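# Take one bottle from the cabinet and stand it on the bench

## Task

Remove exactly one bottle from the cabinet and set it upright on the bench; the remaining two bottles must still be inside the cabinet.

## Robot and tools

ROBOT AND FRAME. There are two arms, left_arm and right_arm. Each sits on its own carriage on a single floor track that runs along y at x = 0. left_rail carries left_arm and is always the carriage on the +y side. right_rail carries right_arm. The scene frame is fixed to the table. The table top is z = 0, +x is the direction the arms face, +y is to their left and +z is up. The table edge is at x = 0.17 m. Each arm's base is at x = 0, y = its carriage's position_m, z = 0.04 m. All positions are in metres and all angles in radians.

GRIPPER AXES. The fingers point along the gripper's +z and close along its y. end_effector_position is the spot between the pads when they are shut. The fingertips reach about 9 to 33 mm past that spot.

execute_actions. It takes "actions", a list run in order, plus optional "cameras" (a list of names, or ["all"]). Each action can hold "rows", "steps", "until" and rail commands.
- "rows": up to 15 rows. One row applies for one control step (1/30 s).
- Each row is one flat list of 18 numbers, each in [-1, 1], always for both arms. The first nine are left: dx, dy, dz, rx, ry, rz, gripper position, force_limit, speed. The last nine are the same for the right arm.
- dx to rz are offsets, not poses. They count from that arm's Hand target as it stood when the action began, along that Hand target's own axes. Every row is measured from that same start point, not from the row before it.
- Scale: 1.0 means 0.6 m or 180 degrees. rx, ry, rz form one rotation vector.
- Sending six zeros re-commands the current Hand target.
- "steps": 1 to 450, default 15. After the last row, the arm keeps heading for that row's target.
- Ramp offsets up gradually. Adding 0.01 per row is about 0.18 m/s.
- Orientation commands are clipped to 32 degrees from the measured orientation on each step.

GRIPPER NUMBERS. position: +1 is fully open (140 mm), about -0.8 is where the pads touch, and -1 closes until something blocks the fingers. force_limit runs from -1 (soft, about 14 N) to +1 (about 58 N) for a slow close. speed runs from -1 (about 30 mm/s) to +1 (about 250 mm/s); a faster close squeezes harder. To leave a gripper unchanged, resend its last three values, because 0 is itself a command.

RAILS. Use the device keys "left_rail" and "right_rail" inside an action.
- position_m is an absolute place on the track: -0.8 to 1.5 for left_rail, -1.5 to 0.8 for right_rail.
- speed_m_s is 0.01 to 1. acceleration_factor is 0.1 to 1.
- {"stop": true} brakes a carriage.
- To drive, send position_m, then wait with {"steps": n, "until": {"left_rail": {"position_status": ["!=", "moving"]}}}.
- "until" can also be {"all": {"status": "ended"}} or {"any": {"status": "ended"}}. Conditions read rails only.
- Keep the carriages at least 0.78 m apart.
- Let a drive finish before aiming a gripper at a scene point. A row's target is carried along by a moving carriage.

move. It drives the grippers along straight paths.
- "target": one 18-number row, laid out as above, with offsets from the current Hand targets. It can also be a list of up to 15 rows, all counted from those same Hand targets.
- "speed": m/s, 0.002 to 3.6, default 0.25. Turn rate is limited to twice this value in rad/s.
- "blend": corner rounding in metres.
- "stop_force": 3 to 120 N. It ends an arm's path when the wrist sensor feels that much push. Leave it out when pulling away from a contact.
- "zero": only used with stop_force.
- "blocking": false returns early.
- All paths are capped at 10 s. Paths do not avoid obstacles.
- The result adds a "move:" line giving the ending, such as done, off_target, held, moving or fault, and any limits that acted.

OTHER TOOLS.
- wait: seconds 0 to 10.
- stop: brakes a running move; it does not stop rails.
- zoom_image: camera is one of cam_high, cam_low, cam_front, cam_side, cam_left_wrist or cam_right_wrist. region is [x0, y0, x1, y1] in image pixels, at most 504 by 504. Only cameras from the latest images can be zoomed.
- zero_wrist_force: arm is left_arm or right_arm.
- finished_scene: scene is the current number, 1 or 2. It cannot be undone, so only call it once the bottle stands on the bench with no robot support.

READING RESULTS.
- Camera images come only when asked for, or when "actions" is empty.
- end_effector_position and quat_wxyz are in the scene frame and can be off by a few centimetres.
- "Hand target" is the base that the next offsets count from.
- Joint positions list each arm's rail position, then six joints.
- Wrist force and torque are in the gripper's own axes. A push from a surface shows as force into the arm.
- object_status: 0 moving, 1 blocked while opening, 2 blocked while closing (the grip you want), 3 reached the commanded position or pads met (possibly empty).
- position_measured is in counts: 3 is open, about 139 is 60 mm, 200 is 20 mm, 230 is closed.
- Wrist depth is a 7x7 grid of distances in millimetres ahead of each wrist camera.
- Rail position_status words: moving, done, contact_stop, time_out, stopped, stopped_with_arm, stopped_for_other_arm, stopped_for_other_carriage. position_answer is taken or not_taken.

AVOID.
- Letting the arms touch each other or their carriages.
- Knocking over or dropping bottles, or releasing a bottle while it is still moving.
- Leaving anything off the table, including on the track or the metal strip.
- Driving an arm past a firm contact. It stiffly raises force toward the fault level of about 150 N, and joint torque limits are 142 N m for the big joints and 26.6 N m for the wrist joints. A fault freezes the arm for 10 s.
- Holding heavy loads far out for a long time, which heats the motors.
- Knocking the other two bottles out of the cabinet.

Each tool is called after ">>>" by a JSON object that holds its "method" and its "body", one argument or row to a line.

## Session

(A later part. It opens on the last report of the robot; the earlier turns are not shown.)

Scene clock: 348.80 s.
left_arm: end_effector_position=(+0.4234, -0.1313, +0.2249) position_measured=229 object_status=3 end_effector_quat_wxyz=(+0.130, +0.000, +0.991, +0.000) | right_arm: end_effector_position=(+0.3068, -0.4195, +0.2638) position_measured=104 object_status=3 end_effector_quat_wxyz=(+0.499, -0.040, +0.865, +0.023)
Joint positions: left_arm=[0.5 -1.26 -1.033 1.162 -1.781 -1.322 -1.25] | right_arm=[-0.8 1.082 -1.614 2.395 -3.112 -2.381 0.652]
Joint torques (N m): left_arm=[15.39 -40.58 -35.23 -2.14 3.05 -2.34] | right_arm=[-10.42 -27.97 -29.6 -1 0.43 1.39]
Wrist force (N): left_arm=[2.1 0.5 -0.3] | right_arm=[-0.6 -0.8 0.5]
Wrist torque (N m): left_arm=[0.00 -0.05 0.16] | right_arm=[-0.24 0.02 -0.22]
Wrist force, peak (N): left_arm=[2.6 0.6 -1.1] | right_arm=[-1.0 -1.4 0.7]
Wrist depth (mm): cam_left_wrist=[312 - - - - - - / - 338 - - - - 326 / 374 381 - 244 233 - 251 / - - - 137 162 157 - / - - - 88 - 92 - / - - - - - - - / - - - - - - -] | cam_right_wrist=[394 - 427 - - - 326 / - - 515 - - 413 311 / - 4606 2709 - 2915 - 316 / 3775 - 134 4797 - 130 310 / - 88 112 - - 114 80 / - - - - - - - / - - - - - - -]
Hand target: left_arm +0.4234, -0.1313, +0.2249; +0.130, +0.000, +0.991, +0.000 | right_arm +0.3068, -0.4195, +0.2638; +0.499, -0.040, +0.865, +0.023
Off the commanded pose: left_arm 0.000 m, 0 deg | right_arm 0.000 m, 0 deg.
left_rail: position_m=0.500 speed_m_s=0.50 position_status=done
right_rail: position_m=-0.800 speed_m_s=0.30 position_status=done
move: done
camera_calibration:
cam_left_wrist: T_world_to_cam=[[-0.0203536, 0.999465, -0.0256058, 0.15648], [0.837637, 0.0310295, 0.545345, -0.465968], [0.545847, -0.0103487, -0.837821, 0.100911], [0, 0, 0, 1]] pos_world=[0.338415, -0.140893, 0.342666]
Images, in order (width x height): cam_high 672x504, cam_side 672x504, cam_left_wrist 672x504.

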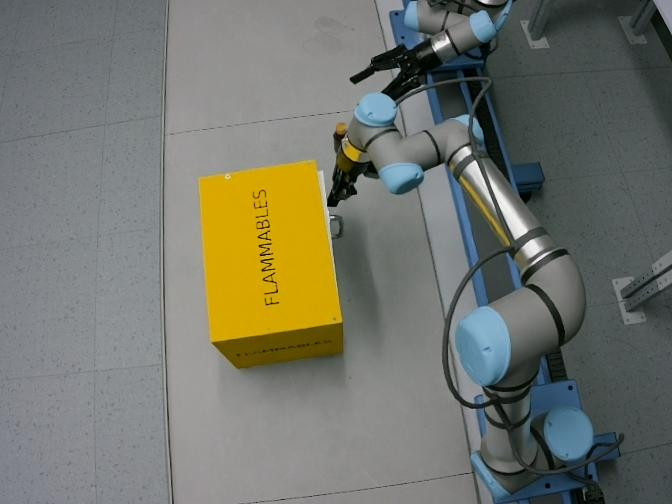

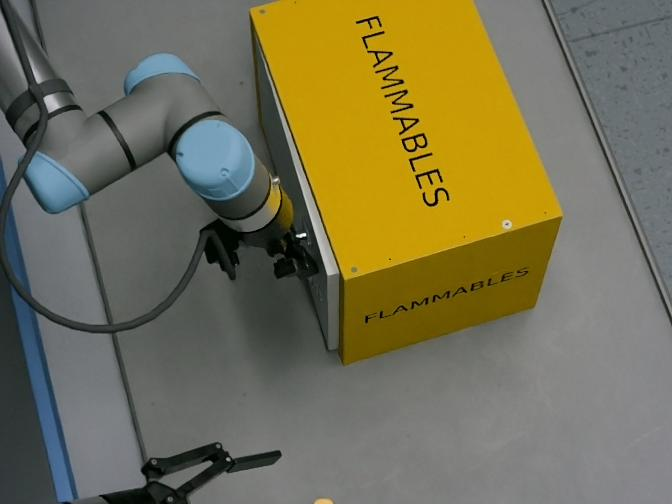

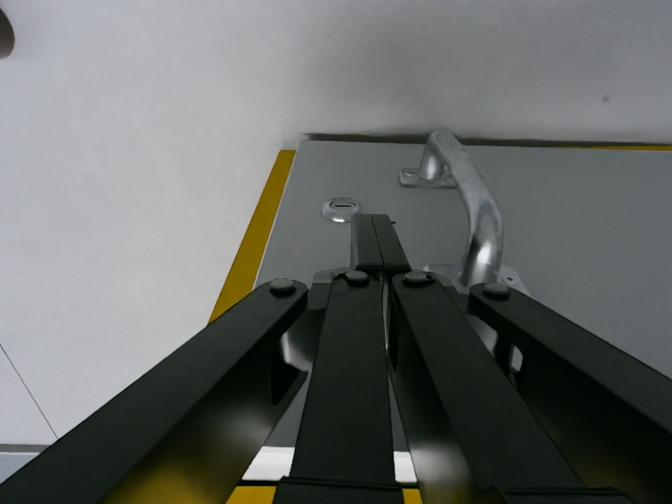

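>>> {"method": "move", "body": {
  "target": [-0.0563,-0.0017,0.0151,0,0,0,-0.8,-0.5,0, 0,0,0,0,0,0,0.2,-0.2,-1],
  "speed": 0.02,
  "stop_force": 8,
  "cameras": ["cam_left_wrist", "cam_high", "cam_side"]
}}

Scene clock: 352.03 s.
left_arm: end_effector_position=(+0.4368, -0.1317, +0.2249) position_measured=229 object_status=3 end_effector_quat_wxyz=(+0.130, +0.000, +0.991, +0.000) | right_arm: end_effector_position=(+0.3068, -0.4195, +0.2638) position_measured=104 object_status=3 end_effector_quat_wxyz=(+0.499, -0.040, +0.865, +0.023)
Joint positions: left_arm=[0.5 -1.242 -1.015 1.134 -1.776 -1.323 -1.231] | right_arm=[-0.8 1.082 -1.614 2.395 -3.112 -2.381 0.652]
Joint torques (N m): left_arm=[-15.26 -59.03 -18.21 -4.78 0.35 -2.46] | right_arm=[-9.93 -29.58 -31.21 -0.66 0.42 1.47]
Wrist force (N): left_arm=[1.8 0.1 0.3] | right_arm=[-0.8 -1.1 0.9]
Wrist torque (N m): left_arm=[-0.01 -0.09 0.14] | right_arm=[-0.29 0.06 -0.22]
Wrist force, peak (N): left_arm=[15.5 1.8 -6.0] | right_arm=[-1.1 -1.2 0.8]
Wrist depth (mm): cam_left_wrist=[- 315 317 298 319 - - / - 339 346 - 328 - - / - - 372 257 247 - - / - - - 136 157 159 - / - 465 - 88 - 91 - / - - - - - - - / - - - - - - -] | cam_right_wrist=[388 - 410 - 423 - - / - 571 494 - - - 327 / 2843 760 2587 2952 3070 396 - / - - 134 3970 3838 131 310 / - 88 113 3838 3903 114 - / - - 2952 - 3714 - - / - - - - - - -]
Hand target: left_arm +0.4368, -0.1317, +0.2249; +0.130, +0.000, +0.991, +0.000 (not the last commanded pose) | right_arm +0.3068, -0.4195, +0.2638; +0.499, -0.040, +0.865, +0.023
Off the commanded pose: left_arm 0.022 m, 0 deg | right_arm 0.000 m, 0 deg.
left_rail: position_m=0.500 speed_m_s=0.50 position_status=done
right_rail: position_m=-0.800 speed_m_s=0.30 position_status=done
move: contact (left_arm)
camera_calibration:
cam_left_wrist: T_world_to_cam=[[-0.0203536, 0.999465, -0.0256058, 0.157155], [0.837637, 0.0310295, 0.545345, -0.477264], [0.545847, -0.0103487, -0.837821, 0.0935383], [0, 0, 0, 1]] pos_world=[0.351915, -0.141293, 0.342666]
Images, in order (width x height): cam_high 672x504, cam_side 672x504, cam_left_wrist 672x504.

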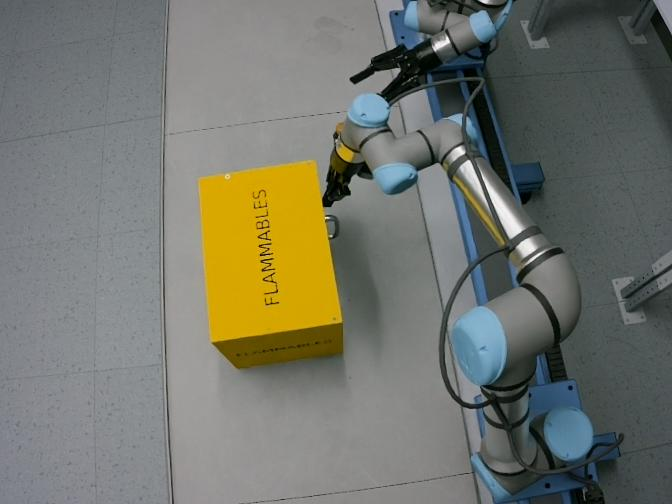

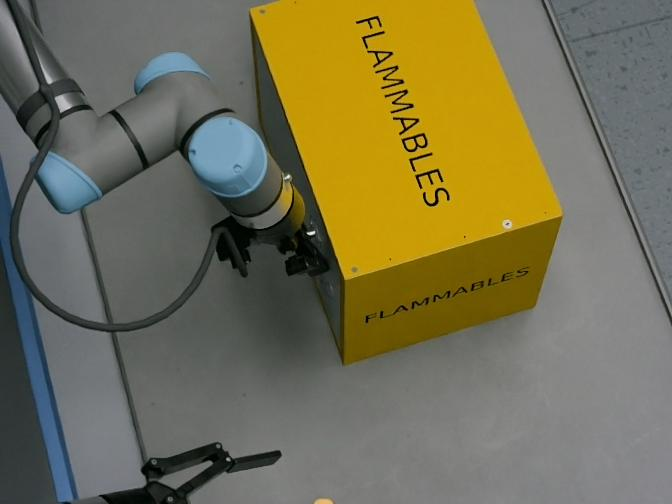

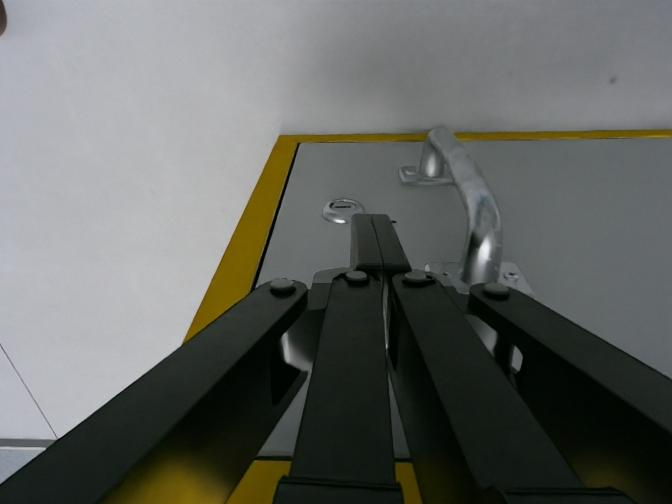

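>>> {"method": "move", "body": {
  "target": [
    [0.1932,0,-0.0518,0,0,0,-0.8,-0.5,0, 0,0,0,0,0,0,0.2,-0.2,-1],
    [0.1337,0.25,-0.4672,0,0,0,-0.8,-0.5,0, 0,0,0,0,0,0,0.2,-0.2,-1]
  ],
  "speed": [0.08,0.25],
  "blend": [0.03,0],
  "cameras": ["cam_left_wrist", "cam_high", "cam_side", "cam_front"]
}}

Scene clock: 357.57 s.
left_arm: end_effector_position=(+0.2868, +0.0182, +0.4749) position_measured=229 object_status=3 end_effector_quat_wxyz=(+0.130, +0.000, +0.991, +0.000) | right_arm: end_effector_position=(+0.3068, -0.4195, +0.2638) position_measured=104 object_status=3 end_effector_quat_wxyz=(+0.499, -0.040, +0.865, +0.023)
Joint positions: left_arm=[0.5 -1.423 -1.469 1.087 -1.228 -1.312 -1.418] | right_arm=[-0.8 1.082 -1.614 2.395 -3.112 -2.381 0.652]
Joint torques (N m): left_arm=[-14.31 -29.49 -32.46 -1.52 -1.77 -2.32] | right_arm=[-8.58 -28.53 -29.84 -0.53 0.27 1.24]
Wrist force (N): left_arm=[0.0 0.2 -0.1] | right_arm=[-0.4 -1.0 0.8]
Wrist torque (N m): left_arm=[0.06 -0.01 0.16] | right_arm=[-0.27 -0.01 -0.22]
Wrist force, peak (N): left_arm=[-0.3 1.3 -1.4] | right_arm=[-0.9 -1.2 1.0]
Wrist depth (mm): cam_left_wrist=[- 538 - 530 546 - - / - 588 - 574 - - - / - - - 619 - 651 602 / - - - - - - - / - - - 88 - 92 - / - - - - - - - / - - - - - - -] | cam_right_wrist=[- - 426 421 446 398 341 / - 497 571 - - - 328 / 733 2952 2991 3243 3598 431 323 / 3290 - 143 3714 2878 131 313 / - 88 130 4264 3970 114 86 / - - 3543 3543 - - - / - - - - 3714 - -]
Hand target: left_arm +0.2868, +0.0183, +0.4749; +0.130, +0.000, +0.991, +0.000 | right_arm +0.3068, -0.4195, +0.2638; +0.499, -0.040, +0.865, +0.023
Off the commanded pose: left_arm 0.000 m, 0 deg | right_arm 0.000 m, 0 deg.
left_rail: position_m=0.500 speed_m_s=0.50 position_status=done
right_rail: position_m=-0.800 speed_m_s=0.30 position_status=done
move: done
camera_calibration:
cam_left_wrist: T_world_to_cam=[[-0.0203824, 0.999461, -0.0257441, 0.0106713], [0.837637, 0.0311291, 0.545339, -0.492606], [0.545846, -0.0104489, -0.83782, 0.386424], [0, 0, 0, 1]] pos_world=[0.201915, 0.00870658, 0.592665]
Images, in order (width x height): cam_high 672x504, cam_front 672x504, cam_side 672x504, cam_left_wrist 672x504.

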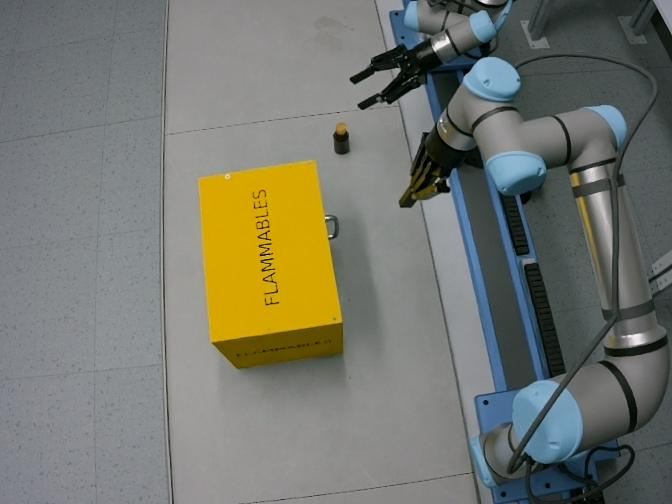

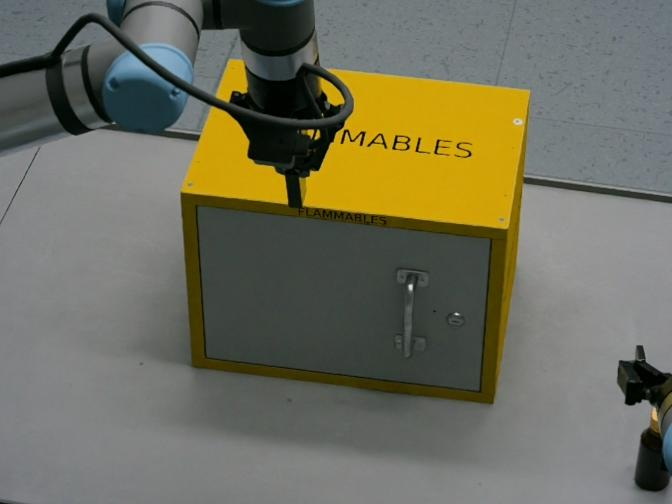

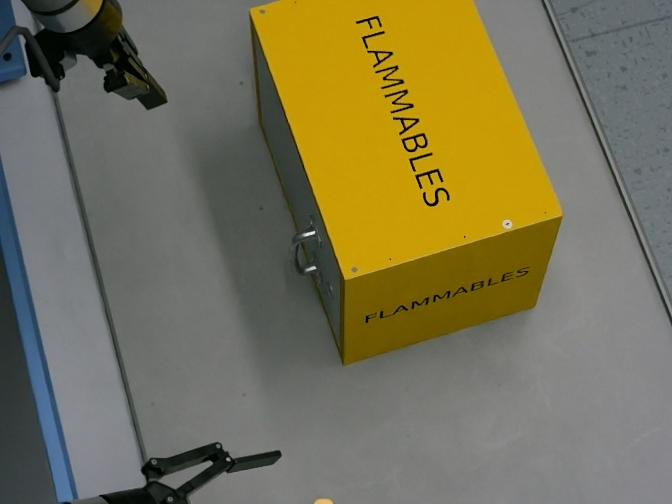

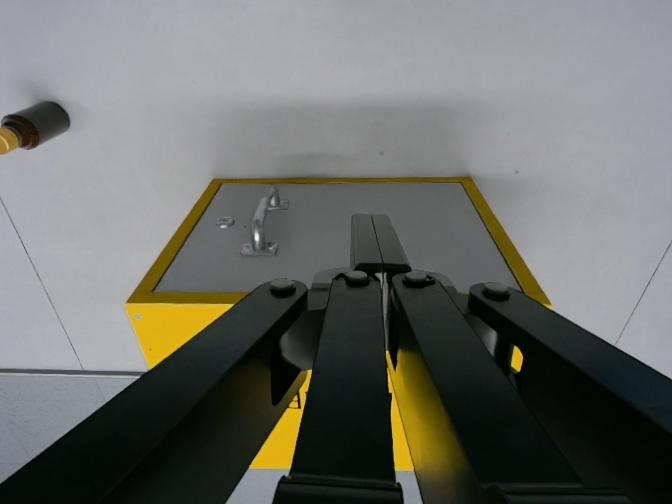

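>>> {"method": "finished_scene", "body": {
  "scene": 1
}}

The scene is finished: the task was done.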